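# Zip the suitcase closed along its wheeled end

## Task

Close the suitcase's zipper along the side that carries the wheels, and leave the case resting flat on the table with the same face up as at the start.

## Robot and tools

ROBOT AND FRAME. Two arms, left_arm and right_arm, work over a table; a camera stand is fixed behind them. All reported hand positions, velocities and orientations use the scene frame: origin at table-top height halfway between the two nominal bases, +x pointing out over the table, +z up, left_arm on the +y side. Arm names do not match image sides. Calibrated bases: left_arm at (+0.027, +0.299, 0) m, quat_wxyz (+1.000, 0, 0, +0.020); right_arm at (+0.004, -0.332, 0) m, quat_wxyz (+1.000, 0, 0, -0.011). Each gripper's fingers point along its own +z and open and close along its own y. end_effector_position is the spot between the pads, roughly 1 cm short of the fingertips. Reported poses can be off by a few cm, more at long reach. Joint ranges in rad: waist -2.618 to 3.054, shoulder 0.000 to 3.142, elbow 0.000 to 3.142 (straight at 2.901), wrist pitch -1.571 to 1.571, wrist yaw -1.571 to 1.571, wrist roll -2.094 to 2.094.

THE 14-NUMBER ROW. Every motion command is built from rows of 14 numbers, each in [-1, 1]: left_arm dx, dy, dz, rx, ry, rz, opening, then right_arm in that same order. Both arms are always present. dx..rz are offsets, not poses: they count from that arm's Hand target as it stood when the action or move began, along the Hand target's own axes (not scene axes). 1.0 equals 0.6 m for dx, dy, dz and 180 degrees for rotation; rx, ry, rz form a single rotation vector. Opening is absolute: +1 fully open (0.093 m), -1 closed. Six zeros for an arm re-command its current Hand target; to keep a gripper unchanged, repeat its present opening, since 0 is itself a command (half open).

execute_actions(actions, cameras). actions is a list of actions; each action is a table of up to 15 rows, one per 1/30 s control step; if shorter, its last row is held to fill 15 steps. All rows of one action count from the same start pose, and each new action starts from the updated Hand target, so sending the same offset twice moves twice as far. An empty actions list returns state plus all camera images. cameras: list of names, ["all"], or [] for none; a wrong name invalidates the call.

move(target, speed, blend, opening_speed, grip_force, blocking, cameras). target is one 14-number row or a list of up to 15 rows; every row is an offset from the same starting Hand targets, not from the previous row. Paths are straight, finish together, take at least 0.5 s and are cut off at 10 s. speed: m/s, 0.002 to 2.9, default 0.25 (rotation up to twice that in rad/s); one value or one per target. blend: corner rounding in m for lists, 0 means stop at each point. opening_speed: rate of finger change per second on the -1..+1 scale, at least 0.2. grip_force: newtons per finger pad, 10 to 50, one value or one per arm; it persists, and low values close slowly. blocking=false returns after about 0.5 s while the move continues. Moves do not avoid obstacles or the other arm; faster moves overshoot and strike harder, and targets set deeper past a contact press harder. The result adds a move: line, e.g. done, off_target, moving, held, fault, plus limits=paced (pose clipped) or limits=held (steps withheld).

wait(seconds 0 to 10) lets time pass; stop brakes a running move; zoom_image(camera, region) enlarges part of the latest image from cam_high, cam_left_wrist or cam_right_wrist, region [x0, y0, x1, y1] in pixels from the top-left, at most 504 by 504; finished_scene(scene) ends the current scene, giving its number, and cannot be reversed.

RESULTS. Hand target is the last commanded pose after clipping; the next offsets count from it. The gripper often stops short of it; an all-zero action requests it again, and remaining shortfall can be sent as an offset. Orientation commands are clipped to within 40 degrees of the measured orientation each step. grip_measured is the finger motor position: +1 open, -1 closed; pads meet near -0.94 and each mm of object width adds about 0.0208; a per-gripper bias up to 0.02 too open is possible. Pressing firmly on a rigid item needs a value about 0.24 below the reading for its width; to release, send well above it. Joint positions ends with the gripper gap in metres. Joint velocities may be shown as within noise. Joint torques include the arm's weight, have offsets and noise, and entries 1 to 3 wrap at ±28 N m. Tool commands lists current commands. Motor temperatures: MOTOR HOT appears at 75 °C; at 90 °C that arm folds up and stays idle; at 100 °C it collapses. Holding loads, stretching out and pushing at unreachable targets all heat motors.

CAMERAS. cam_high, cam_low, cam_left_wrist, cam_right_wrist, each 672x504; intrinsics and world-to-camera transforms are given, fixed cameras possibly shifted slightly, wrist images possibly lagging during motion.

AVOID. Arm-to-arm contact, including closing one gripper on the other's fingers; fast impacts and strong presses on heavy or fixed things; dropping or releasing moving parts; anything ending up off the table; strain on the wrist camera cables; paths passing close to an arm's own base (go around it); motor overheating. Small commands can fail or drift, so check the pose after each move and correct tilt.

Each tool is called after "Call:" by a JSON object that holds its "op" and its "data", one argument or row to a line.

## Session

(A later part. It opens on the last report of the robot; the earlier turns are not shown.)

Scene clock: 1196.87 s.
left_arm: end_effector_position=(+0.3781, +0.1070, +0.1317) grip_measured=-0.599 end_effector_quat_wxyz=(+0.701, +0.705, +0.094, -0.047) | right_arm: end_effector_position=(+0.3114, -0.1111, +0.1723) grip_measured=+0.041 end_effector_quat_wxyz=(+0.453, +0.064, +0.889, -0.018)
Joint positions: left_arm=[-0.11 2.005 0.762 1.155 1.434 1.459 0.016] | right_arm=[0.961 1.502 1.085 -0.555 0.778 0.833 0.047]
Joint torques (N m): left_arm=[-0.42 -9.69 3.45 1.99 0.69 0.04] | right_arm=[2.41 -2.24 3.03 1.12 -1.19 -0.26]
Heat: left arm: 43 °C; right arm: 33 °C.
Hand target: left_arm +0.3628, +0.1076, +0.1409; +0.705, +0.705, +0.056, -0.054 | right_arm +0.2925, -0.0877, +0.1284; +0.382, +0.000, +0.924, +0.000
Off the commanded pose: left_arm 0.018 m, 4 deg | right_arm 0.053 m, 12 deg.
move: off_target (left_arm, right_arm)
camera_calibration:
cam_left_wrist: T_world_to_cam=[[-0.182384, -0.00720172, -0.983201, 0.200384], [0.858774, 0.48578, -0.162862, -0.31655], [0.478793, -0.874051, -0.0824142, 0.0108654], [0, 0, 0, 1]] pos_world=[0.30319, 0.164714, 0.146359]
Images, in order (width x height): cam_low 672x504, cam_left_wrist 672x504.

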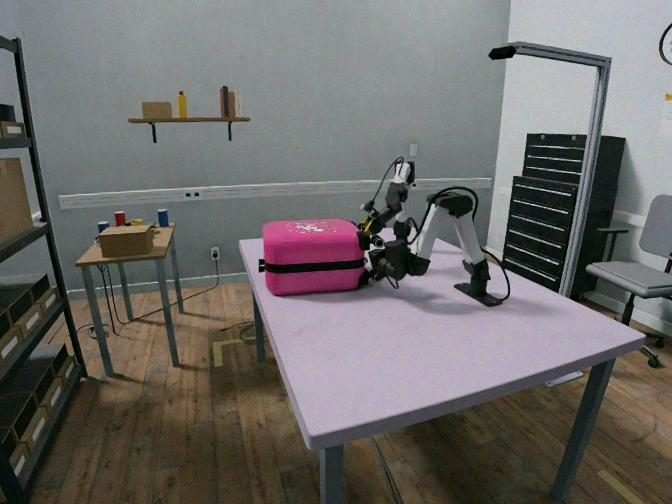

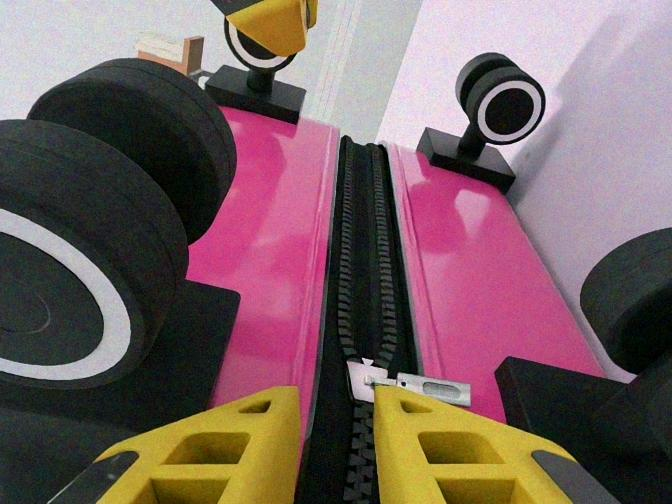

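Call:
{"op": "move", "data": {
  "target": [-0.017,-0.031,-0.048,-0.1007,0.1272,-0.3215,-0.25,0,0,0,0,0,0,-0.1],
  "speed": 0.25,
  "cameras": ["cam_left_wrist"]
}}

Scene clock: 1237.67 s.
left_arm: end_effector_position=(+0.3518, +0.1363, +0.1174) grip_measured=-0.251 end_effector_quat_wxyz=(+0.655, +0.473, +0.533, -0.250) | right_arm: end_effector_position=(+0.3114, -0.1111, +0.1723) grip_measured=+0.041 end_effector_quat_wxyz=(+0.453, +0.064, +0.889, -0.018)
Joint positions: left_arm=[-0.093 1.888 0.361 1.497 1.038 0.387 0.033] | right_arm=[0.961 1.502 1.085 -0.555 0.778 0.833 0.047]
Joint torques (N m): left_arm=[-0.73 -7.32 2.43 2.31 -0.01 -0.08] | right_arm=[2.36 -2.28 3 1.12 -1.2 -0.25]
Heat: left arm: 41 °C; right arm: 32 °C.
Hand target: left_arm +0.3498, +0.1364, +0.1242; +0.664, +0.473, +0.526, -0.241 | right_arm +0.2925, -0.0877, +0.1284; +0.382, +0.000, +0.924, +0.000
Off the commanded pose: left_arm 0.007 m, 2 deg | right_arm 0.053 m, 12 deg.
move: off_target (right_arm)
camera_calibration:
cam_left_wrist: T_world_to_cam=[[-0.824243, -0.430394, -0.367946, 0.392927], [0.090424, 0.541422, -0.835874, 0.0311694], [0.55897, -0.722234, -0.407346, 0.0371328], [0, 0, 0, 1]] pos_world=[0.300293, 0.179056, 0.185756]
Images, in order (width x height): cam_left_wrist 672x504.

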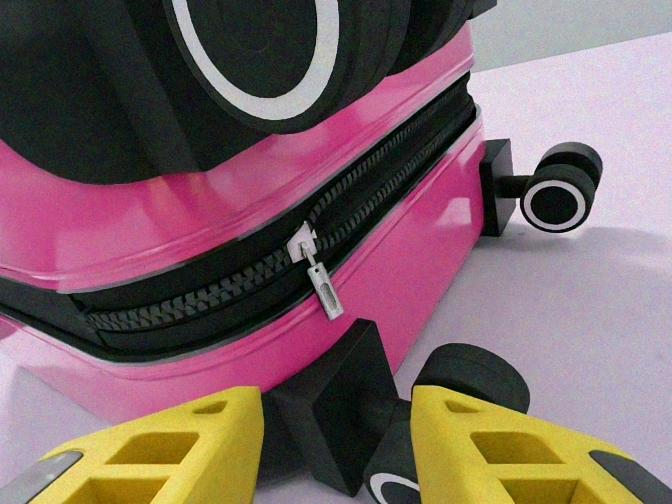

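Call:
{"op": "move", "data": {
  "target": [0,0,0.107,0,0,0,-0.25,0,0,0,0,0,0,-0.1],
  "speed": 0.08,
  "cameras": ["cam_left_wrist","cam_low"]
}}

Scene clock: 1265.37 s.
left_arm: end_effector_position=(+0.3734, +0.0816, +0.1257) grip_measured=-0.251 end_effector_quat_wxyz=(+0.663, +0.475, +0.524, -0.245) | right_arm: end_effector_position=(+0.3114, -0.1111, +0.1723) grip_measured=+0.041 end_effector_quat_wxyz=(+0.453, +0.064, +0.889, -0.018)
Joint positions: left_arm=[-0.288 1.923 0.484 1.437 0.843 0.384 0.033] | right_arm=[0.961 1.502 1.085 -0.555 0.778 0.833 0.047]
Joint torques (N m): left_arm=[-0.7 -4.42 6.08 2.19 -0.06 0.04] | right_arm=[2.37 -2.25 3.02 1.15 -1.19 -0.28]
Motor temperatures (°C): left_arm=[22 36 26 35 20 19 20] | right_arm=[20 21 26 32 21 21 24]
Heat: left arm: 36 °C; right arm: 32 °C.
Hand target: left_arm +0.3799, +0.0797, +0.1240; +0.664, +0.473, +0.526, -0.241 | right_arm +0.2925, -0.0877, +0.1284; +0.382, +0.000, +0.924, +0.000
Off the commanded pose: left_arm 0.007 m, 1 deg | right_arm 0.053 m, 12 deg.
move: off_target (right_arm)
camera_calibration:
cam_left_wrist: T_world_to_cam=[[-0.814876, -0.431245, -0.387304, 0.389253], [0.11107, 0.539631, -0.834543, 0.058046], [0.568894, -0.723067, -0.391835, -0.016706], [0, 0, 0, 1]] pos_world=[0.320249, 0.12446, 0.192655]
Images, in order (width x height): cam_low 672x504, cam_left_wrist 672x504.

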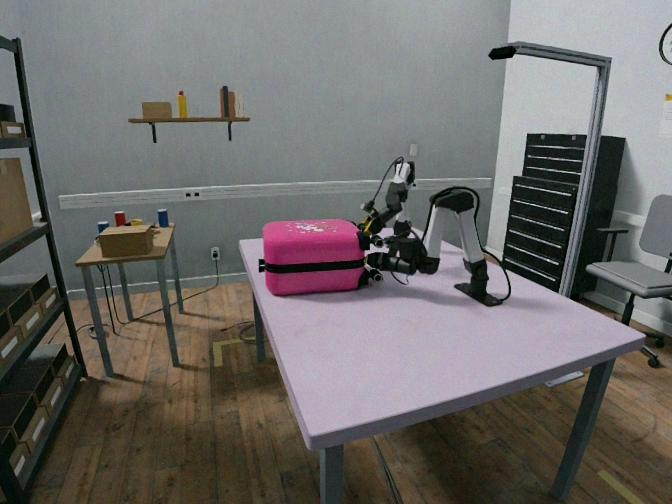

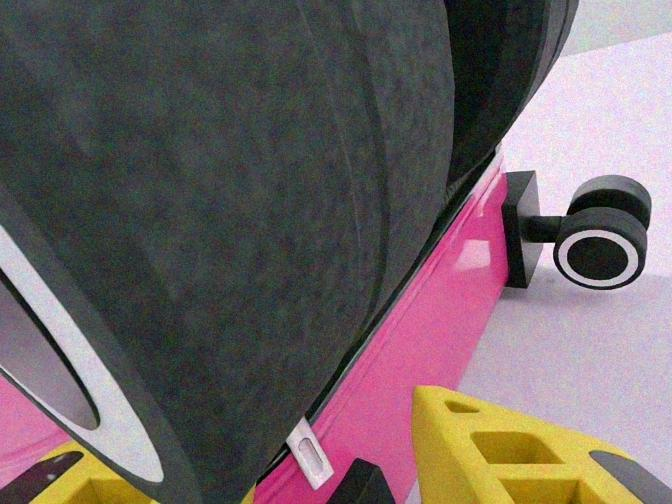

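Call:
{"op": "move", "data": {
  "target": [0,0,0,0,0,0,-1,0,0,0,0,0,0,-0.1],
  "speed": 0.08,
  "opening_speed": 0.6,
  "cameras": ["cam_left_wrist"]
}}

Call:
{"op": "zoom_image", "data": {
  "camera": "cam_left_wrist",
  "region": [200, 330, 450, 504]
}}

Scene clock: 1272.60 s.
left_arm: end_effector_position=(+0.3735, +0.0816, +0.1257) grip_measured=-0.990 end_effector_quat_wxyz=(+0.663, +0.475, +0.524, -0.245) | right_arm: end_effector_position=(+0.3114, -0.1111, +0.1723) grip_measured=+0.041 end_effector_quat_wxyz=(+0.453, +0.064, +0.889, -0.018)
Joint positions: left_arm=[-0.288 1.923 0.484 1.437 0.843 0.384 0] | right_arm=[0.961 1.502 1.085 -0.555 0.778 0.833 0.047]
Joint torques (N m): left_arm=[-0.83 -4.46 6.05 2.22 -0.05 -0.01] | right_arm=[2.3 -2.25 3.07 1.14 -1.17 -0.26]
Heat: left arm: 35 °C; right arm: 32 °C.
Hand target: left_arm +0.3798, +0.0797, +0.1241; +0.664, +0.473, +0.526, -0.241 | right_arm +0.2925, -0.0877, +0.1284; +0.382, +0.000, +0.924, +0.000
Off the commanded pose: left_arm 0.007 m, 1 deg | right_arm 0.053 m, 12 deg.
move: off_target (right_arm)
camera_calibration:
cam_left_wrist: T_world_to_cam=[[-0.814752, -0.431513, -0.387267, 0.389239], [0.110864, 0.539656, -0.834554, 0.058111], [0.569112, -0.722889, -0.391846, -0.0167957], [0, 0, 0, 1]] pos_world=[0.320249, 0.12446, 0.192655]
Images, in order (width x height): cam_left_wrist 672x504.

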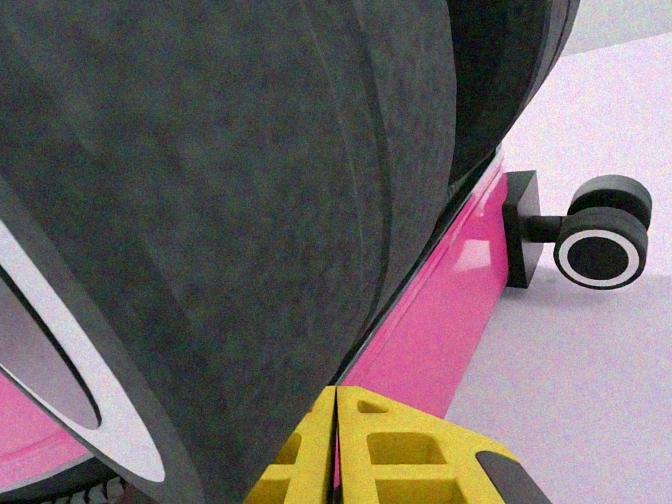

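Scaled by 2.016 from the camera's 672x504 image, which has a finer 960x720 frame.

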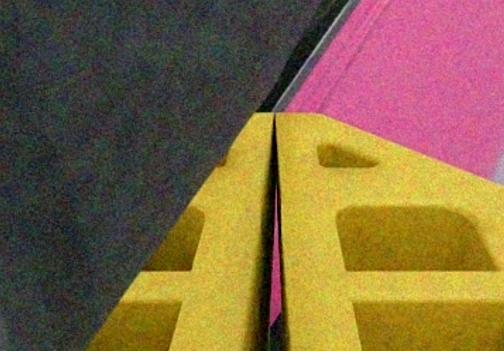

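Call:
{"op": "move", "data": {
  "target": [
    [0,0,0,0,0,0.128,-1,0,0,0,0,0,0,-0.1],
    [-0.01,-0.028,0.015,0,0,0.128,-1,0,0,0,0,0,0,-0.1]
  ],
  "speed": 0.06,
  "cameras": ["cam_left_wrist"]
}}

Call:
{"op": "zoom_image", "data": {
  "camera": "cam_left_wrist",
  "region": [200, 330, 450, 504]
}}

Scene clock: 1284.00 s.
left_arm: end_effector_position=(+0.3683, +0.0635, +0.1257) grip_measured=-0.990 end_effector_quat_wxyz=(+0.697, +0.567, +0.424, -0.113) | right_arm: end_effector_position=(+0.3114, -0.1111, +0.1723) grip_measured=+0.041 end_effector_quat_wxyz=(+0.453, +0.064, +0.889, -0.018)
Joint positions: left_arm=[-0.356 1.923 0.484 1.437 0.774 0.769 0] | right_arm=[0.961 1.502 1.085 -0.555 0.778 0.833 0.047]
Joint torques (N m): left_arm=[-0.76 -5.19 3.78 2.42 -0.03 0.11] | right_arm=[2.32 -2.25 3.02 1.13 -1.2 -0.27]
Heat: left arm: 34 °C; right arm: 31 °C.
Hand target: left_arm +0.3684, +0.0634, +0.1233; +0.699, +0.569, +0.421, -0.104 | right_arm +0.2925, -0.0877, +0.1284; +0.382, +0.000, +0.924, +0.000
Off the commanded pose: left_arm 0.002 m, 1 deg | right_arm 0.053 m, 12 deg.
move: off_target (right_arm)
camera_calibration:
cam_left_wrist: T_world_to_cam=[[-0.625789, -0.332634, -0.705508, 0.341312], [0.366654, 0.672892, -0.64248, -0.0583373], [0.688442, -0.660735, -0.299127, -0.0864964], [0, 0, 0, 1]] pos_world=[0.294527, 0.0956355, 0.177444]
Images, in order (width x height): cam_left_wrist 672x504.

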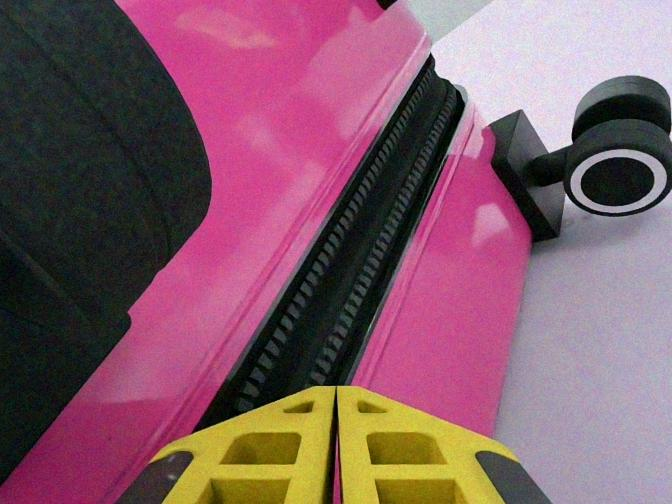

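Scaled by 2.016 from the camera's 672x504 image, which has a finer 960x720 frame.

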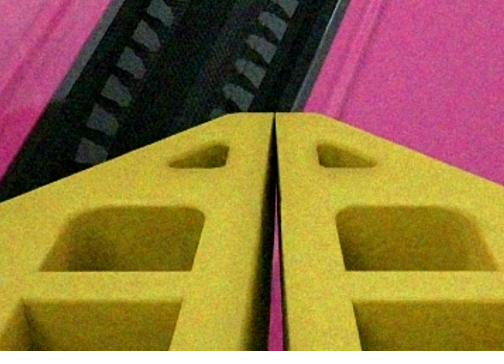

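Call:
{"op": "move", "data": {
  "target": [-0.0195,-0.0195,0.031,0,0,0,-1,0,0,0,0,0,0,-0.1],
  "speed": 0.06,
  "cameras": ["cam_left_wrist","cam_right_wrist","cam_high"]
}}

Call:
{"op": "zoom_image", "data": {
  "camera": "cam_left_wrist",
  "region": [200, 330, 450, 504]
}}

Scene clock: 1291.83 s.
left_arm: end_effector_position=(+0.3606, +0.0418, +0.1257) grip_measured=-0.990 end_effector_quat_wxyz=(+0.697, +0.566, +0.425, -0.112) | right_arm: end_effector_position=(+0.3114, -0.1111, +0.1723) grip_measured=+0.041 end_effector_quat_wxyz=(+0.453, +0.064, +0.889, -0.018)
Joint positions: left_arm=[-0.441 1.923 0.484 1.437 0.685 0.77 0] | right_arm=[0.961 1.502 1.085 -0.555 0.778 0.832 0.047]
Joint torques (N m): left_arm=[-0.98 -4.72 5.04 2.41 0 0.14] | right_arm=[2.33 -2.21 3.07 1.13 -1.18 -0.26]
Heat: left arm: 34 °C; right arm: 31 °C.
Hand target: left_arm +0.3626, +0.0393, +0.1232; +0.699, +0.569, +0.421, -0.103 | right_arm +0.2925, -0.0877, +0.1284; +0.382, +0.000, +0.924, +0.000
Off the commanded pose: left_arm 0.004 m, 1 deg | right_arm 0.053 m, 12 deg.
move: off_target (right_arm)
camera_calibration:
cam_left_wrist: T_world_to_cam=[[-0.62413, -0.334896, -0.705908, 0.328871], [0.364142, 0.674677, -0.642037, -0.04016], [0.691276, -0.657765, -0.299136, -0.0966915], [0, 0, 0, 1]] pos_world=[0.286722, 0.0736324, 0.177444]
cam_right_wrist: T_world_to_cam=[[-0.129857, -0.991532, 0.000696207, -0.0716614], [-0.876016, 0.1144, -0.468517, 0.402531], [0.46447, -0.0614503, -0.883454, 0.0835615], [0, 0, 0, 1]] pos_world=[0.304507, -0.111969, 0.262466]
Images, in order (width x height): cam_high 672x504, cam_left_wrist 672x504, cam_right_wrist 672x504.

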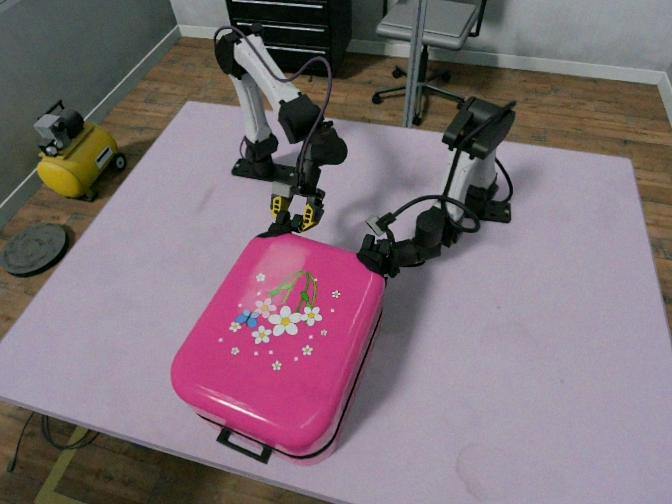

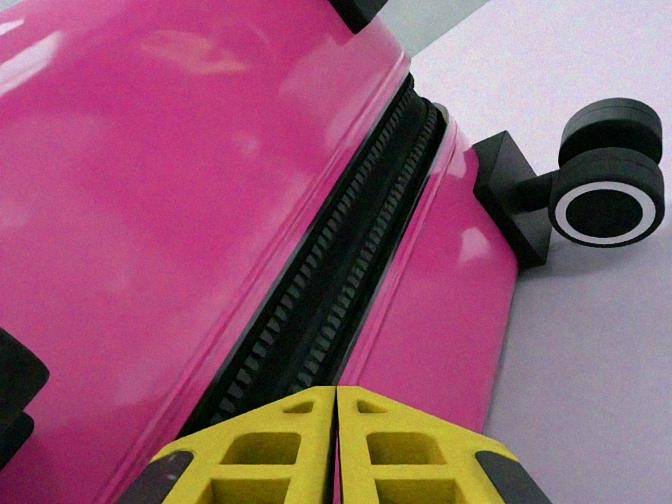

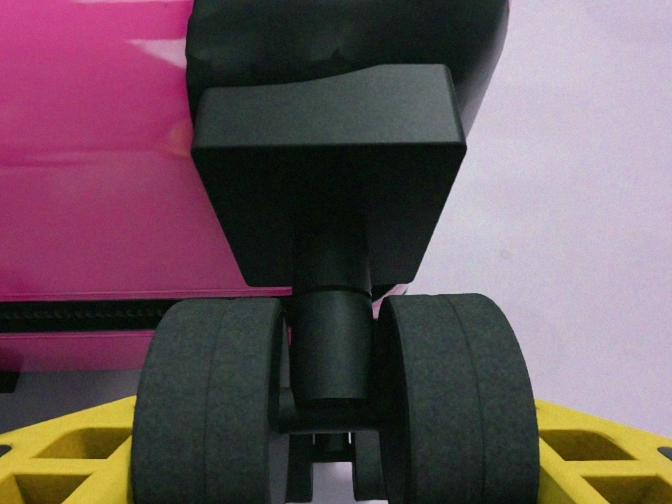

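Scaled by 2.016 from the camera's 672x504 image, which has a finer 960x720 frame.

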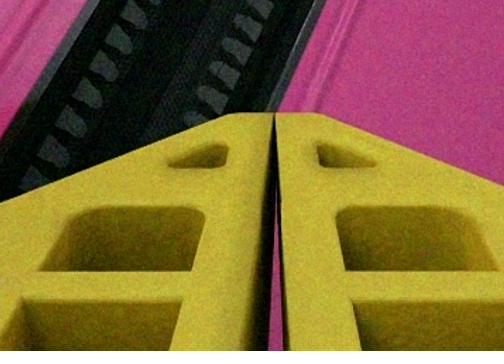

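Call:
{"op": "move", "data": {
  "target": [0,0,0,0,0,0,-0.3,0,0,0,0,0,0,-0.1],
  "opening_speed": 0.8,
  "cameras": ["cam_left_wrist"]
}}

Scene clock: 1298.40 s.
left_arm: end_effector_position=(+0.3607, +0.0418, +0.1257) grip_measured=-0.301 end_effector_quat_wxyz=(+0.697, +0.566, +0.425, -0.112) | right_arm: end_effector_position=(+0.3114, -0.1111, +0.1723) grip_measured=+0.041 end_effector_quat_wxyz=(+0.453, +0.064, +0.889, -0.018)
Joint positions: left_arm=[-0.441 1.923 0.484 1.437 0.685 0.77 0.031] | right_arm=[0.961 1.502 1.085 -0.555 0.778 0.832 0.047]
Joint torques (N m): left_arm=[-1.07 -4.74 5.03 2.41 -0.09 0.14] | right_arm=[2.39 -2.29 3.04 1.14 -1.19 -0.26]
Heat: left arm: 34 °C; right arm: 31 °C.
Hand target: left_arm +0.3626, +0.0393, +0.1232; +0.699, +0.569, +0.421, -0.103 | right_arm +0.2925, -0.0877, +0.1284; +0.382, +0.000, +0.924, +0.000
Off the commanded pose: left_arm 0.004 m, 1 deg | right_arm 0.053 m, 12 deg.
move: off_target (right_arm)
camera_calibration:
cam_left_wrist: T_world_to_cam=[[-0.623737, -0.335046, -0.706184, 0.328817], [0.364035, 0.674982, -0.641777, -0.0401972], [0.691687, -0.657376, -0.299043, -0.0968542], [0, 0, 0, 1]] pos_world=[0.286721, 0.0736317, 0.177444]
Images, in order (width x height): cam_left_wrist 672x504.

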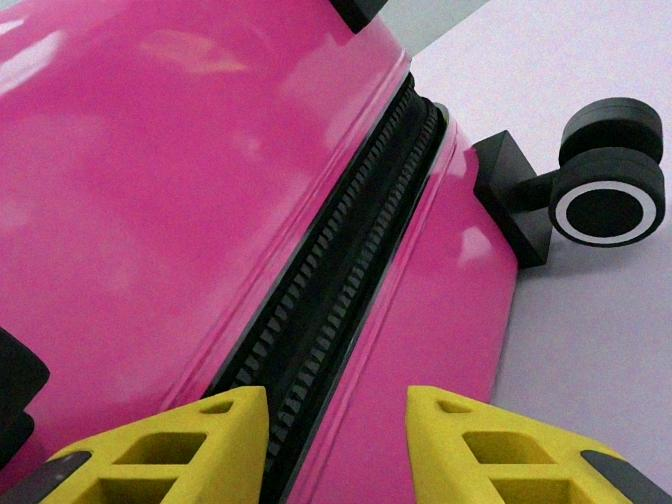

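Call:
{"op": "move", "data": {
  "target": [0,0,-0.086,0,0,0,-0.3,0,0,0,0,0,0,-0.1],
  "speed": 0.08,
  "cameras": ["cam_left_wrist"]
}}

Scene clock: 1304.67 s.
left_arm: end_effector_position=(+0.3428, +0.0832, +0.1095) grip_measured=-0.301 end_effector_quat_wxyz=(+0.682, +0.566, +0.449, -0.117) | right_arm: end_effector_position=(+0.3114, -0.1111, +0.1723) grip_measured=+0.041 end_effector_quat_wxyz=(+0.453, +0.064, +0.889, -0.018)
Joint positions: left_arm=[-0.322 1.89 0.35 1.479 0.787 0.774 0.031] | right_arm=[0.961 1.502 1.085 -0.555 0.778 0.832 0.047]
Joint torques (N m): left_arm=[0.06 -7.47 2.66 2.78 0.26 0.1] | right_arm=[2.33 -2.25 3 1.12 -1.19 -0.27]
Heat: left arm: 34 °C; right arm: 31 °C.
Hand target: left_arm +0.3383, +0.0847, +0.1233; +0.699, +0.569, +0.421, -0.104 | right_arm +0.2925, -0.0877, +0.1284; +0.382, +0.000, +0.924, +0.000
Off the commanded pose: left_arm 0.015 m, 4 deg | right_arm 0.053 m, 12 deg.
move: off_target (left_arm, right_arm)
camera_calibration:
cam_left_wrist: T_world_to_cam=[[-0.654183, -0.333212, -0.67898, 0.327431], [0.319142, 0.692278, -0.647225, -0.0574623], [0.685706, -0.640095, -0.346535, -0.0563894], [0, 0, 0, 1]] pos_world=[0.271205, 0.112789, 0.165587]
Images, in order (width x height): cam_left_wrist 672x504.

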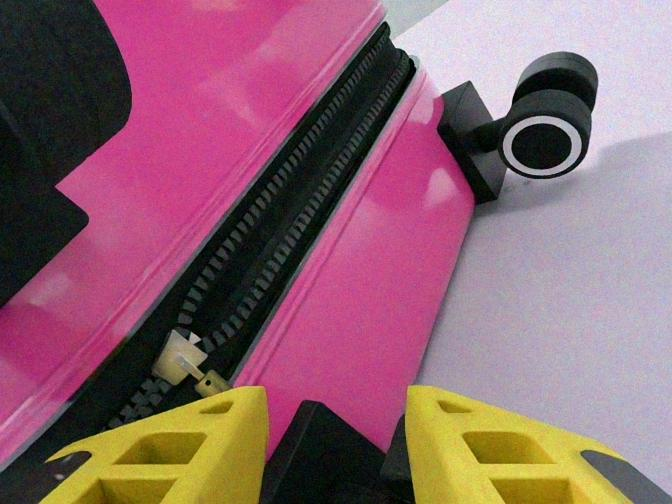

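Call:
{"op": "move", "data": {
  "target": [
    [0.035,0.04,-0.09,0,0,0,-0.3,0,0,0,0,0,0,-0.1],
    [0.041,0.046,-0.09,-0.033,-0.079,-0.248,-0.3,0,0,0,0,0,0,-0.1]
  ],
  "speed": 0.12,
  "cameras": ["cam_left_wrist"]
}}

Scene clock: 1337.67 s.
left_arm: end_effector_position=(+0.3405, +0.1480, +0.1176) grip_measured=-0.301 end_effector_quat_wxyz=(+0.588, +0.360, +0.615, -0.383) | right_arm: end_effector_position=(+0.3114, -0.1111, +0.1723) grip_measured=+0.041 end_effector_quat_wxyz=(+0.453, +0.064, +0.889, -0.018)
Joint positions: left_arm=[-0.041 1.868 0.324 1.511 1.106 -0.018 0.031] | right_arm=[0.961 1.502 1.085 -0.555 0.778 0.832 0.047]
Joint torques (N m): left_arm=[-0.06 -3.99 4.7 2.79 0.06 -0.03] | right_arm=[2.35 -2.24 3.02 1.13 -1.19 -0.26]
Heat: left arm: 36 °C; right arm: 31 °C.
Hand target: left_arm +0.3454, +0.1498, +0.1256; +0.680, +0.314, +0.522, -0.407 | right_arm +0.2925, -0.0877, +0.1284; +0.382, +0.000, +0.924, +0.000
Off the commanded pose: left_arm 0.009 m, 16 deg | right_arm 0.053 m, 12 deg.
joint sent to its limit (left arm) — joint 4 (wrist pitch), upper limit. The joint targets are off in orientation, not in position.
move: off_target (left_arm, right_arm)
camera_calibration:
cam_left_wrist: T_world_to_cam=[[-0.890395, -0.454038, 0.0323358, 0.367786], [-0.225534, 0.378348, -0.897768, 0.165071], [0.395387, -0.806661, -0.43928, 0.123984], [0, 0, 0, 1]] pos_world=[0.315682, 0.204548, 0.190767]
Images, in order (width x height): cam_left_wrist 672x504.

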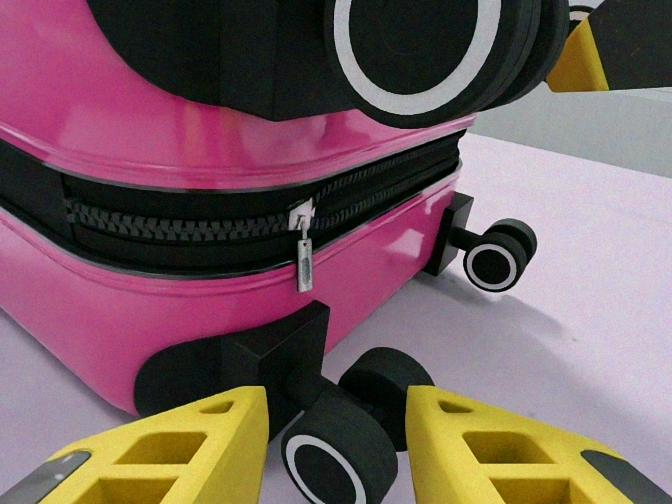

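Call:
{"op": "move", "data": {
  "target": [
    [-0.162,0.005,-0.13,0,0,0,-1,0,0,0,0,0,0,-0.1],
    [-0.344,0.062,0.028,-0.223,0.475,-0.13,-1,0,0,0,0,0,0,-0.1],
    [-0.241,0.138,0.219,-0.223,0.475,-0.13,-1,0,0,0,0,0,0,-0.1]
  ],
  "speed": 0.25,
  "blend": [0.03,0.03,0],
  "cameras": ["cam_high","cam_right_wrist"]
}}

Scene clock: 1398.03 s.
left_arm: end_effector_position=(+0.4685, +0.1035, +0.3087) grip_measured=-0.990 end_effector_quat_wxyz=(+0.285, +0.171, +0.941, -0.068) | right_arm: end_effector_position=(+0.3114, -0.1111, +0.1723) grip_measured=+0.041 end_effector_quat_wxyz=(+0.453, +0.064, +0.889, -0.018)
Joint positions: left_arm=[-0.458 2.154 2.683 -1.505 -0.002 -0.057 0] | right_arm=[0.961 1.502 1.085 -0.555 0.778 0.832 0.047]
Joint torques (N m): left_arm=[-0.57 -7.49 7.49 1.01 -0.07 -0.13] | right_arm=[2.21 -2.29 3.06 1.13 -1.19 -0.27]
Motor temperatures (°C): left_arm=[21 30 27 36 19 19 20] | right_arm=[20 20 25 30 22 20 24]
Heat: left arm: 36 °C; right arm: 30 °C.
Hand target: left_arm +0.4604, +0.1094, +0.2993; +0.129, +0.171, +0.977, -0.023 | right_arm +0.2925, -0.0877, +0.1284; +0.382, +0.000, +0.924, +0.000
Off the commanded pose: left_arm 0.014 m, 19 deg | right_arm 0.053 m, 12 deg.
joint sent to its limit (left arm) — joint 4 (wrist pitch), lower limit. The joint targets are off in orientation, not in position.
move: off_target (left_arm, right_arm)
camera_calibration:
cam_right_wrist: T_world_to_cam=[[-0.129857, -0.991532, 0.000696207, -0.0716614], [-0.876016, 0.1144, -0.468517, 0.402531], [0.46447, -0.0614503, -0.883454, 0.0835615], [0, 0, 0, 1]] pos_world=[0.304507, -0.111969, 0.262466]
Images, in order (width x height): cam_high 672x504, cam_right_wrist 672x504.

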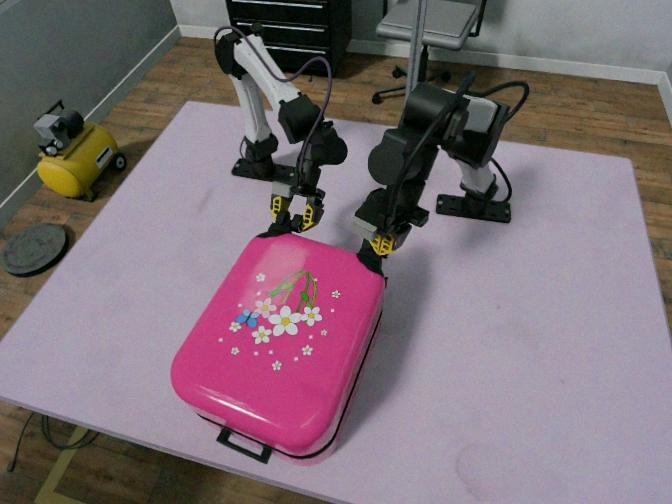

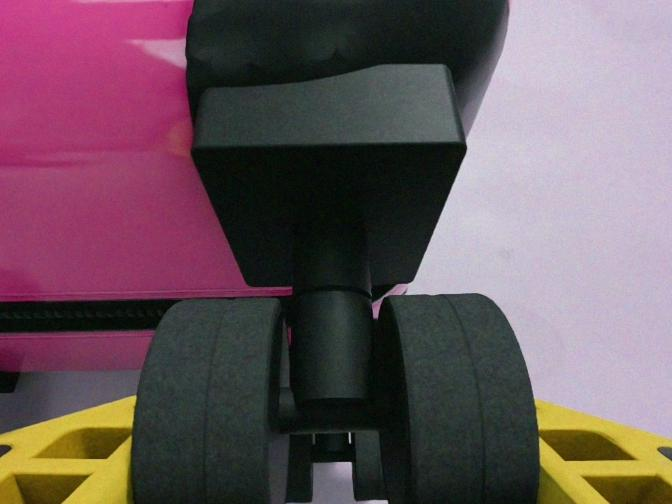

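Call:
{"op": "move", "data": {
  "target": [
    [0.2625,0.003,-0.122,0.185,-0.382,-0.194,-0.45,0,0,0,0,0,0,-0.1],
    [0.341,-0.099,0.209,0.185,-0.382,-0.194,-0.45,0,0,0,0,0,0,-0.1]
  ],
  "speed": 0.2,
  "blend": [0.02,0],
  "cameras": ["cam_left_wrist"]
}}

Scene clock: 1491.50 s.
left_arm: end_effector_position=(+0.2858, +0.1051, +0.1158) grip_measured=-0.452 end_effector_quat_wxyz=(+0.553, -0.123, +0.720, -0.400) | right_arm: end_effector_position=(+0.3114, -0.1111, +0.1723) grip_measured=+0.041 end_effector_quat_wxyz=(+0.453, +0.064, +0.889, -0.018)
Joint positions: left_arm=[-0.877 1.596 0.027 1.497 -0.378 -0.823 0.024] | right_arm=[0.961 1.502 1.085 -0.555 0.778 0.832 0.047]
Joint torques (N m): left_arm=[-1.02 -1.63 2.63 3.32 -0.22 0.26] | right_arm=[2.35 -2.21 3.03 1.14 -1.19 -0.25]
Motor temperatures (°C): left_arm=[21 36 29 31 19 19 20] | right_arm=[20 20 24 30 22 20 24]
Heat: left arm: 36 °C; right arm: 30 °C.
Hand target: left_arm +0.2849, +0.1095, +0.1251; +0.579, -0.123, +0.697, -0.405 | right_arm +0.2925, -0.0877, +0.1284; +0.382, +0.000, +0.924, +0.000
Off the commanded pose: left_arm 0.010 m, 4 deg | right_arm 0.053 m, 12 deg.
joint sent to its limit (left arm) — joint 4 (wrist pitch), upper limit. The joint targets still meet the commanded pose.
move: off_target (left_arm, right_arm)
camera_calibration:
cam_left_wrist: T_world_to_cam=[[-0.265498, -0.661739, 0.70115, 0.065349], [-0.701974, -0.365822, -0.61107, 0.348458], [0.660865, -0.654428, -0.367398, 0.0100474], [0, 0, 0, 1]] pos_world=[0.255318, 0.177293, 0.170804]
Images, in order (width x height): cam_left_wrist 672x504.

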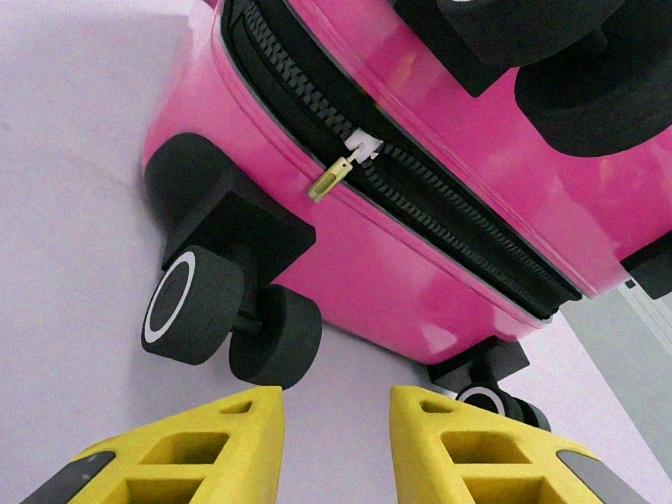

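Call:
{"op": "move", "data": {
  "target": [-0.025,0,0.085,0,0,0,-0.45,0,0,0,0,0,0,-0.1],
  "speed": 0.1,
  "cameras": ["cam_left_wrist"]
}}

Scene clock: 1502.80 s.
left_arm: end_effector_position=(+0.3304, +0.0984, +0.1322) grip_measured=-0.452 end_effector_quat_wxyz=(+0.569, -0.127, +0.701, -0.410) | right_arm: end_effector_position=(+0.3114, -0.1111, +0.1723) grip_measured=+0.041 end_effector_quat_wxyz=(+0.453, +0.064, +0.889, -0.018)
Joint positions: left_arm=[-0.743 1.67 0.173 1.481 -0.258 -0.808 0.024] | right_arm=[0.961 1.502 1.085 -0.555 0.778 0.832 0.047]
Joint torques (N m): left_arm=[0.06 -2.62 5.72 2.64 0.02 0.24] | right_arm=[2.32 -2.29 3 1.13 -1.18 -0.24]
Motor temperatures (°C): left_arm=[21 33 28 36 19 19 20] | right_arm=[20 20 24 30 22 20 24]
Heat: left arm: 36 °C; right arm: 30 °C.
Hand target: left_arm +0.3357, +0.0976, +0.1357; +0.579, -0.123, +0.697, -0.405 | right_arm +0.2925, -0.0877, +0.1284; +0.382, +0.000, +0.924, +0.000
Off the commanded pose: left_arm 0.006 m, 1 deg | right_arm 0.053 m, 12 deg.
move: off_target (right_arm)
camera_calibration:
cam_left_wrist: T_world_to_cam=[[-0.286836, -0.644549, 0.708718, 0.0655766], [-0.670618, -0.393204, -0.629017, 0.382114], [0.684103, -0.655704, -0.319461, -0.0317514], [0, 0, 0, 1]] pos_world=[0.296783, 0.171697, 0.183738]
Images, in order (width x height): cam_left_wrist 672x504.

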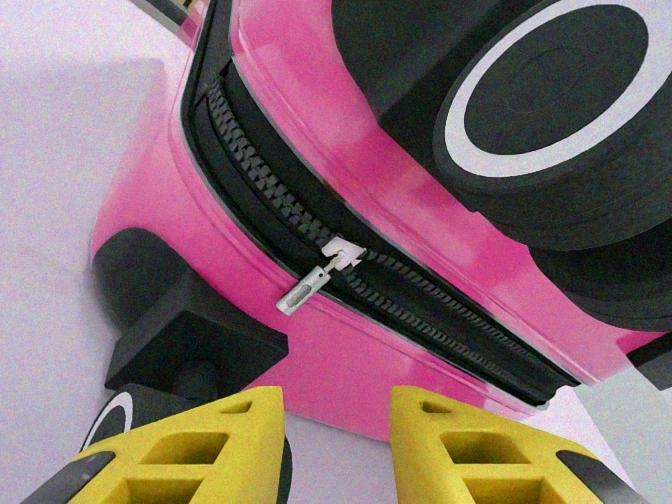

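Call:
{"op": "move", "data": {
  "target": [0,-0.012,0.06,0,0,0,-0.33,0,0,0,0,0,0,-0.1],
  "speed": 0.08,
  "cameras": ["cam_left_wrist"]
}}

Scene clock: 1514.57 s.
left_arm: end_effector_position=(+0.3589, +0.0788, +0.1412) grip_measured=-0.332 end_effector_quat_wxyz=(+0.574, -0.125, +0.695, -0.415) | right_arm: end_effector_position=(+0.3114, -0.1111, +0.1723) grip_measured=+0.041 end_effector_quat_wxyz=(+0.453, +0.064, +0.889, -0.018)
Joint positions: left_arm=[-0.726 1.733 0.311 1.426 -0.237 -0.804 0.029] | right_arm=[0.961 1.502 1.085 -0.555 0.778 0.832 0.047]
Joint torques (N m): left_arm=[0.09 -3.51 6.76 2.34 0.03 0.18] | right_arm=[2.39 -2.3 3 1.12 -1.18 -0.26]
Heat: left arm: 35 °C; right arm: 30 °C.
Hand target: left_arm +0.3661, +0.0778, +0.1408; +0.579, -0.123, +0.697, -0.405 | right_arm +0.2925, -0.0877, +0.1284; +0.382, +0.000, +0.924, +0.000
Off the commanded pose: left_arm 0.007 m, 1 deg | right_arm 0.053 m, 12 deg.
move: off_target (right_arm)
camera_calibration:
cam_left_wrist: T_world_to_cam=[[-0.300697, -0.63699, 0.709807, 0.0589602], [-0.661235, -0.397084, -0.636469, 0.397223], [0.687277, -0.660733, -0.301798, -0.0644586], [0, 0, 0, 1]] pos_world=[0.324688, 0.152698, 0.191516]
Images, in order (width x height): cam_left_wrist 672x504.

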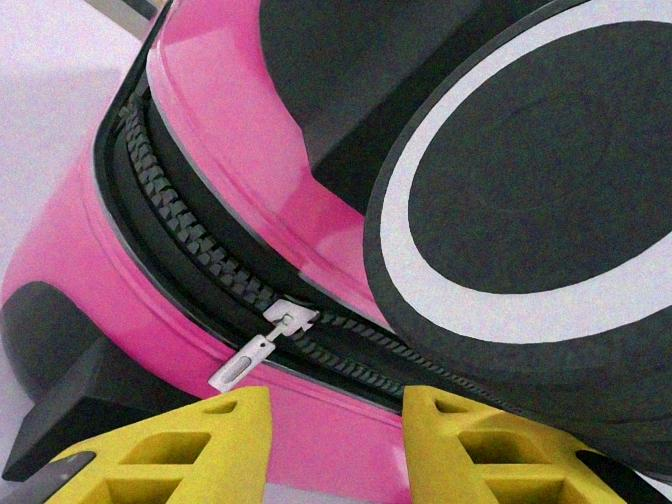

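Call:
{"op": "move", "data": {
  "target": [0,0.028,-0.003,0,0,0,-0.33,0,0,0,0,0,0,-0.1],
  "speed": 0.08,
  "cameras": ["cam_left_wrist"]
}}

Scene clock: 1523.40 s.
left_arm: end_effector_position=(+0.3673, +0.0876, +0.1260) grip_measured=-0.332 end_effector_quat_wxyz=(+0.568, -0.127, +0.704, -0.407) | right_arm: end_effector_position=(+0.3114, -0.1111, +0.1723) grip_measured=+0.041 end_effector_quat_wxyz=(+0.453, +0.064, +0.889, -0.018)
Joint positions: left_arm=[-0.677 1.798 0.311 1.464 -0.193 -0.804 0.029] | right_arm=[0.961 1.502 1.085 -0.555 0.778 0.832 0.047]
Joint torques (N m): left_arm=[0.02 -3.66 4.42 2.99 0.05 0.17] | right_arm=[2.37 -2.3 3 1.13 -1.18 -0.26]
Heat: left arm: 35 °C; right arm: 30 °C.
Hand target: left_arm +0.3695, +0.0893, +0.1289; +0.579, -0.123, +0.697, -0.405 | right_arm +0.2925, -0.0877, +0.1284; +0.382, +0.000, +0.924, +0.000
Off the commanded pose: left_arm 0.004 m, 2 deg | right_arm 0.053 m, 12 deg.
move: off_target (right_arm)
camera_calibration:
cam_left_wrist: T_world_to_cam=[[-0.282922, -0.649509, 0.705757, 0.0730104], [-0.672738, -0.390094, -0.628689, 0.399197], [0.683651, -0.65266, -0.326583, -0.0651942], [0, 0, 0, 1]] pos_world=[0.333781, 0.160596, 0.178152]
Images, in order (width x height): cam_left_wrist 672x504.

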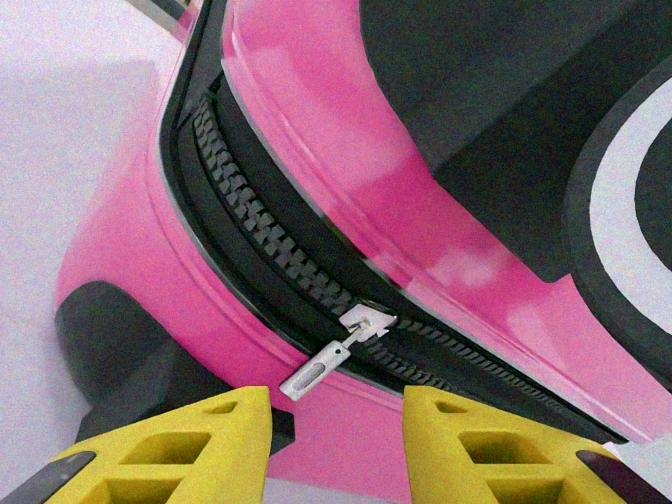

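Call:
{"op": "move", "data": {
  "target": [0,0.003,0.043,0,0,0,-0.33,0,0,0,0,0,0,-0.1],
  "speed": 0.06,
  "cameras": ["cam_left_wrist"]
}}

Scene clock: 1533.67 s.
left_arm: end_effector_position=(+0.3874, +0.0806, +0.1284) grip_measured=-0.332 end_effector_quat_wxyz=(+0.574, -0.128, +0.697, -0.412) | right_arm: end_effector_position=(+0.3114, -0.1111, +0.1723) grip_measured=+0.041 end_effector_quat_wxyz=(+0.453, +0.064, +0.889, -0.018)
Joint positions: left_arm=[-0.653 1.859 0.392 1.464 -0.172 -0.804 0.029] | right_arm=[0.961 1.502 1.085 -0.555 0.778 0.832 0.047]
Joint torques (N m): left_arm=[0.08 -4.08 6.24 2.52 0.1 0.22] | right_arm=[2.33 -2.29 3.07 1.14 -1.19 -0.25]
Heat: left arm: 35 °C; right arm: 30 °C.
Hand target: left_arm +0.3935, +0.0795, +0.1277; +0.579, -0.123, +0.697, -0.405 | right_arm +0.2925, -0.0877, +0.1284; +0.382, +0.000, +0.924, +0.000
Off the commanded pose: left_arm 0.006 m, 1 deg | right_arm 0.053 m, 12 deg.
move: off_target (right_arm)
camera_calibration:
cam_left_wrist: T_world_to_cam=[[-0.29292, -0.641664, 0.708848, 0.07527], [-0.661534, -0.399266, -0.634791, 0.40867], [0.690341, -0.65487, -0.30753, -0.0876039], [0, 0, 0, 1]] pos_world=[0.352874, 0.154097, 0.179125]
Images, in order (width x height): cam_left_wrist 672x504.

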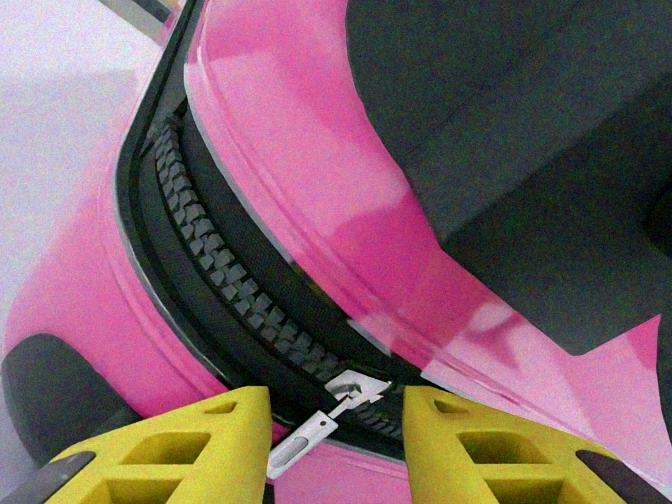

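Call:
{"op": "move", "data": {
  "target": [0,0,0.006,0,0,0,-1,0,0,0,0,0,0,-0.1],
  "speed": 0.06,
  "opening_speed": 0.6,
  "cameras": ["cam_left_wrist"]
}}

Call:
{"op": "zoom_image", "data": {
  "camera": "cam_left_wrist",
  "region": [200, 330, 450, 504]
}}

Scene clock: 1541.80 s.
left_arm: end_effector_position=(+0.3898, +0.0845, +0.1216) grip_measured=-0.990 end_effector_quat_wxyz=(+0.571, -0.132, +0.704, -0.402) | right_arm: end_effector_position=(+0.3114, -0.1111, +0.1724) grip_measured=+0.041 end_effector_quat_wxyz=(+0.453, +0.064, +0.889, -0.018)
Joint positions: left_arm=[-0.644 1.867 0.392 1.449 -0.174 -0.803 0] | right_arm=[0.961 1.502 1.085 -0.555 0.778 0.832 0.047]
Joint torques (N m): left_arm=[-0.38 -4.1 7.31 2.64 0.13 0.12] | right_arm=[2.29 -2.22 3.04 1.11 -1.18 -0.25]
Heat: left arm: 35 °C; right arm: 29 °C.
Hand target: left_arm +0.3968, +0.0781, +0.1278; +0.579, -0.123, +0.696, -0.405 | right_arm +0.2925, -0.0877, +0.1284; +0.382, +0.000, +0.924, +0.000
Off the commanded pose: left_arm 0.011 m, 2 deg | right_arm 0.053 m, 12 deg.
move: off_target (left_arm, right_arm)
camera_calibration:
cam_left_wrist: T_world_to_cam=[[-0.271993, -0.654862, 0.705106, 0.076739], [-0.668367, -0.398599, -0.628017, 0.40929], [0.692319, -0.642086, -0.329272, -0.0879985], [0, 0, 0, 1]] pos_world=[0.355351, 0.156893, 0.173956]
Images, in order (width x height): cam_left_wrist 672x504.

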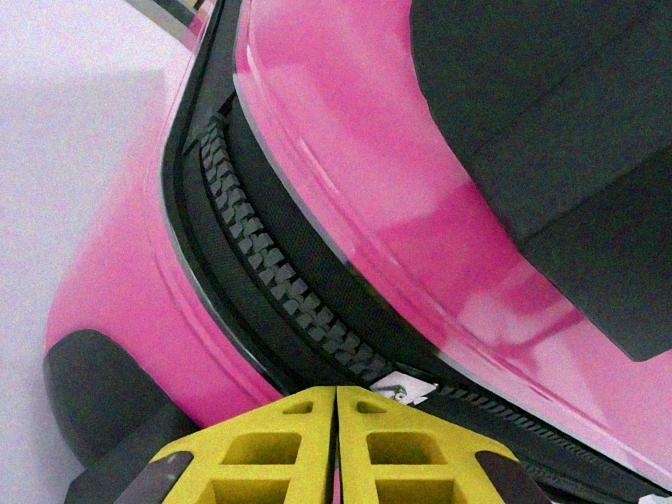

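Scaled by 2.016 from the camera's 672x504 image, which has a finer 960x720 frame.

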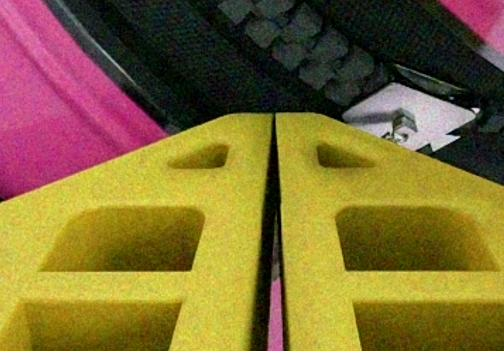

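Call:
{"op": "move", "data": {
  "target": [0.031,-0.024,-0.0095,0,0,-0.083,-1,0,0,0,0,0,0,-0.1],
  "speed": 0.06,
  "cameras": ["cam_left_wrist"]
}}

Call:
{"op": "zoom_image", "data": {
  "camera": "cam_left_wrist",
  "region": [200, 330, 450, 504]
}}

Scene clock: 1565.13 s.
left_arm: end_effector_position=(+0.3769, +0.0605, +0.1208) grip_measured=-0.991 end_effector_quat_wxyz=(+0.510, -0.206, +0.685, -0.478) | right_arm: end_effector_position=(+0.3114, -0.1111, +0.1724) grip_measured=+0.041 end_effector_quat_wxyz=(+0.453, +0.064, +0.889, -0.018)
Joint positions: left_arm=[-0.729 1.882 0.404 1.455 -0.228 -1.051 0] | right_arm=[0.961 1.502 1.085 -0.555 0.778 0.832 0.047]
Joint torques (N m): left_arm=[-1.06 -4.25 5.96 2.76 -0.2 0.1] | right_arm=[2.37 -2.24 2.96 1.13 -1.18 -0.26]
Heat: left arm: 37 °C; right arm: 29 °C.
Hand target: left_arm +0.3817, +0.0593, +0.1247; +0.521, -0.212, +0.675, -0.477 | right_arm +0.2925, -0.0877, +0.1284; +0.382, +0.000, +0.924, +0.000
Off the commanded pose: left_arm 0.006 m, 2 deg | right_arm 0.053 m, 12 deg.
move: off_target (right_arm)
camera_calibration:
cam_left_wrist: T_world_to_cam=[[-0.204895, -0.472951, 0.856934, 0.00336316], [-0.736014, -0.502686, -0.453421, 0.401264], [0.645214, -0.723619, -0.245101, -0.0822534], [0, 0, 0, 1]] pos_world=[0.349096, 0.14378, 0.158899]
Images, in order (width x height): cam_left_wrist 672x504.

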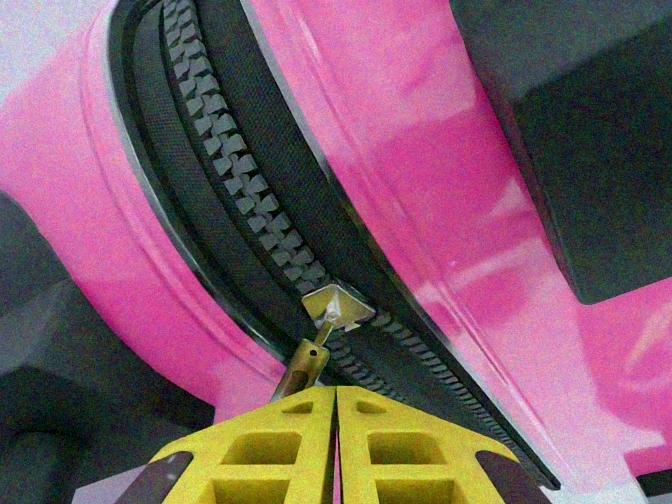

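Scaled by 2.016 from the camera's 672x504 image, which has a finer 960x720 frame.

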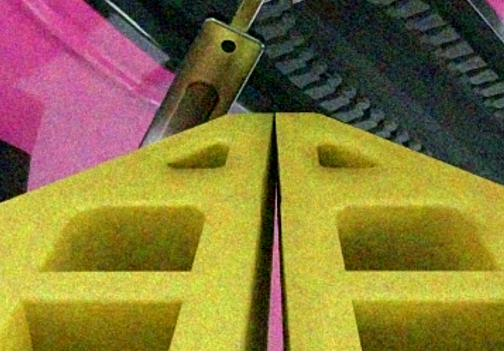

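Call:
{"op": "move", "data": {
  "target": [
    [0,0,-0.05,0,0,0,-1,0,0,0,0,0,0,-0.1],
    [-0.035,0.012,-0.0395,0,0,0.083,-0.33,0,0,0,0,0,0,-0.1]
  ],
  "speed": 0.08,
  "cameras": ["cam_left_wrist"]
}}

Scene clock: 1584.27 s.
left_arm: end_effector_position=(+0.3692, +0.0838, +0.1199) grip_measured=-0.332 end_effector_quat_wxyz=(+0.565, -0.125, +0.706, -0.408) | right_arm: end_effector_position=(+0.3114, -0.1111, +0.1724) grip_measured=+0.041 end_effector_quat_wxyz=(+0.453, +0.064, +0.889, -0.018)
Joint positions: left_arm=[-0.679 1.838 0.323 1.485 -0.187 -0.806 0.029] | right_arm=[0.961 1.502 1.085 -0.555 0.778 0.832 0.047]
Joint torques (N m): left_arm=[0.01 -6.94 3.33 2.76 0.02 0.27] | right_arm=[2.35 -2.25 3.07 1.13 -1.2 -0.25]
Heat: left arm: 38 °C; right arm: 29 °C.
Hand target: left_arm +0.3694, +0.0891, +0.1290; +0.579, -0.123, +0.697, -0.405 | right_arm +0.2925, -0.0877, +0.1284; +0.382, +0.000, +0.924, +0.000
Off the commanded pose: left_arm 0.011 m, 2 deg | right_arm 0.053 m, 12 deg.
move: off_target (left_arm, right_arm); target 2's new opening was sent with left_arm's hand 0.012 m and 2 deg from that target
camera_calibration:
cam_left_wrist: T_world_to_cam=[[-0.284043, -0.648192, 0.706517, 0.0756061], [-0.679678, -0.383617, -0.625201, 0.396661], [0.676282, -0.657788, -0.331598, -0.0673119], [0, 0, 0, 1]] pos_world=[0.336599, 0.156896, 0.172255]
Images, in order (width x height): cam_left_wrist 672x504.

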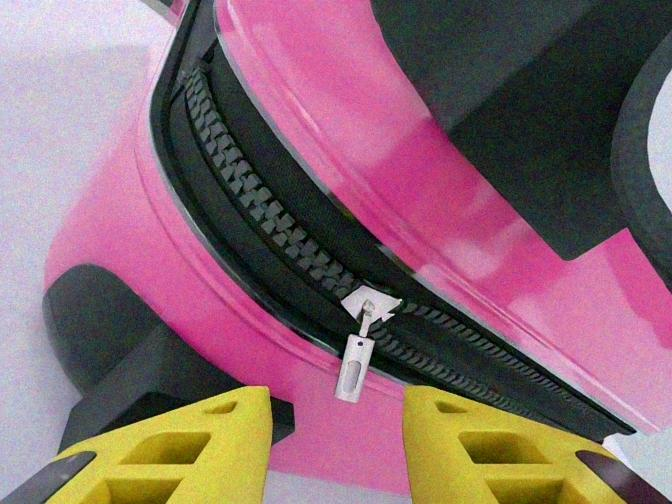

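Call:
{"op": "move", "data": {
  "target": [-0.005,-0.008,0.07,0,0,0,-0.33,0,0,0,0,0,0,-0.1],
  "speed": 0.06,
  "cameras": ["cam_left_wrist"]
}}

Scene clock: 1590.77 s.
left_arm: end_effector_position=(+0.3933, +0.0761, +0.1336) grip_measured=-0.332 end_effector_quat_wxyz=(+0.575, -0.128, +0.695, -0.413) | right_arm: end_effector_position=(+0.3136, -0.1121, +0.1725) grip_measured=+0.041 end_effector_quat_wxyz=(+0.456, +0.068, +0.887, -0.019)
Joint positions: left_arm=[-0.655 1.852 0.424 1.43 -0.173 -0.805 0.029] | right_arm=[0.957 1.506 1.085 -0.547 0.783 0.832 0.047]
Joint torques (N m): left_arm=[0.17 -3.92 9.33 2.11 0.12 0.2] | right_arm=[2.84 -2.62 3.02 1.06 -1.23 -0.27]
Heat: left arm: 38 °C; right arm: 29 °C.
Hand target: left_arm +0.4070, +0.0702, +0.1345; +0.579, -0.123, +0.697, -0.405 | right_arm +0.2925, -0.0876, +0.1284; +0.382, +0.000, +0.924, +0.000
Off the commanded pose: left_arm 0.015 m, 1 deg | right_arm 0.055 m, 12 deg.
move: off_target (left_arm, right_arm)
camera_calibration:
cam_left_wrist: T_world_to_cam=[[-0.295404, -0.638883, 0.710327, 0.0709524], [-0.65929, -0.401773, -0.635543, 0.413501], [0.691428, -0.656054, -0.302524, -0.0941484], [0, 0, 0, 1]] pos_world=[0.358674, 0.149697, 0.183916]
Images, in order (width x height): cam_left_wrist 672x504.

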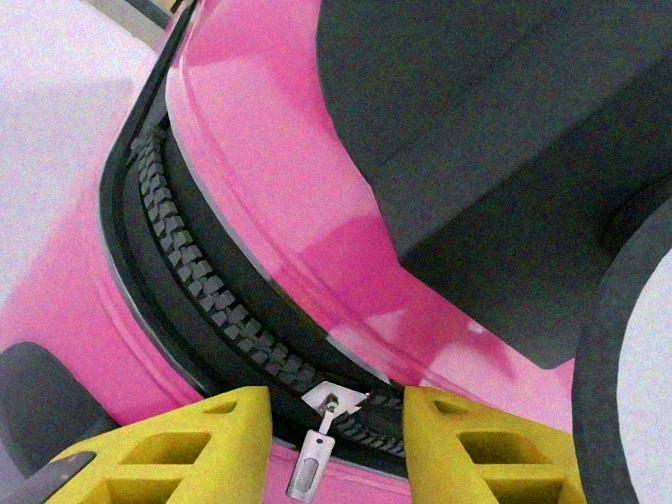

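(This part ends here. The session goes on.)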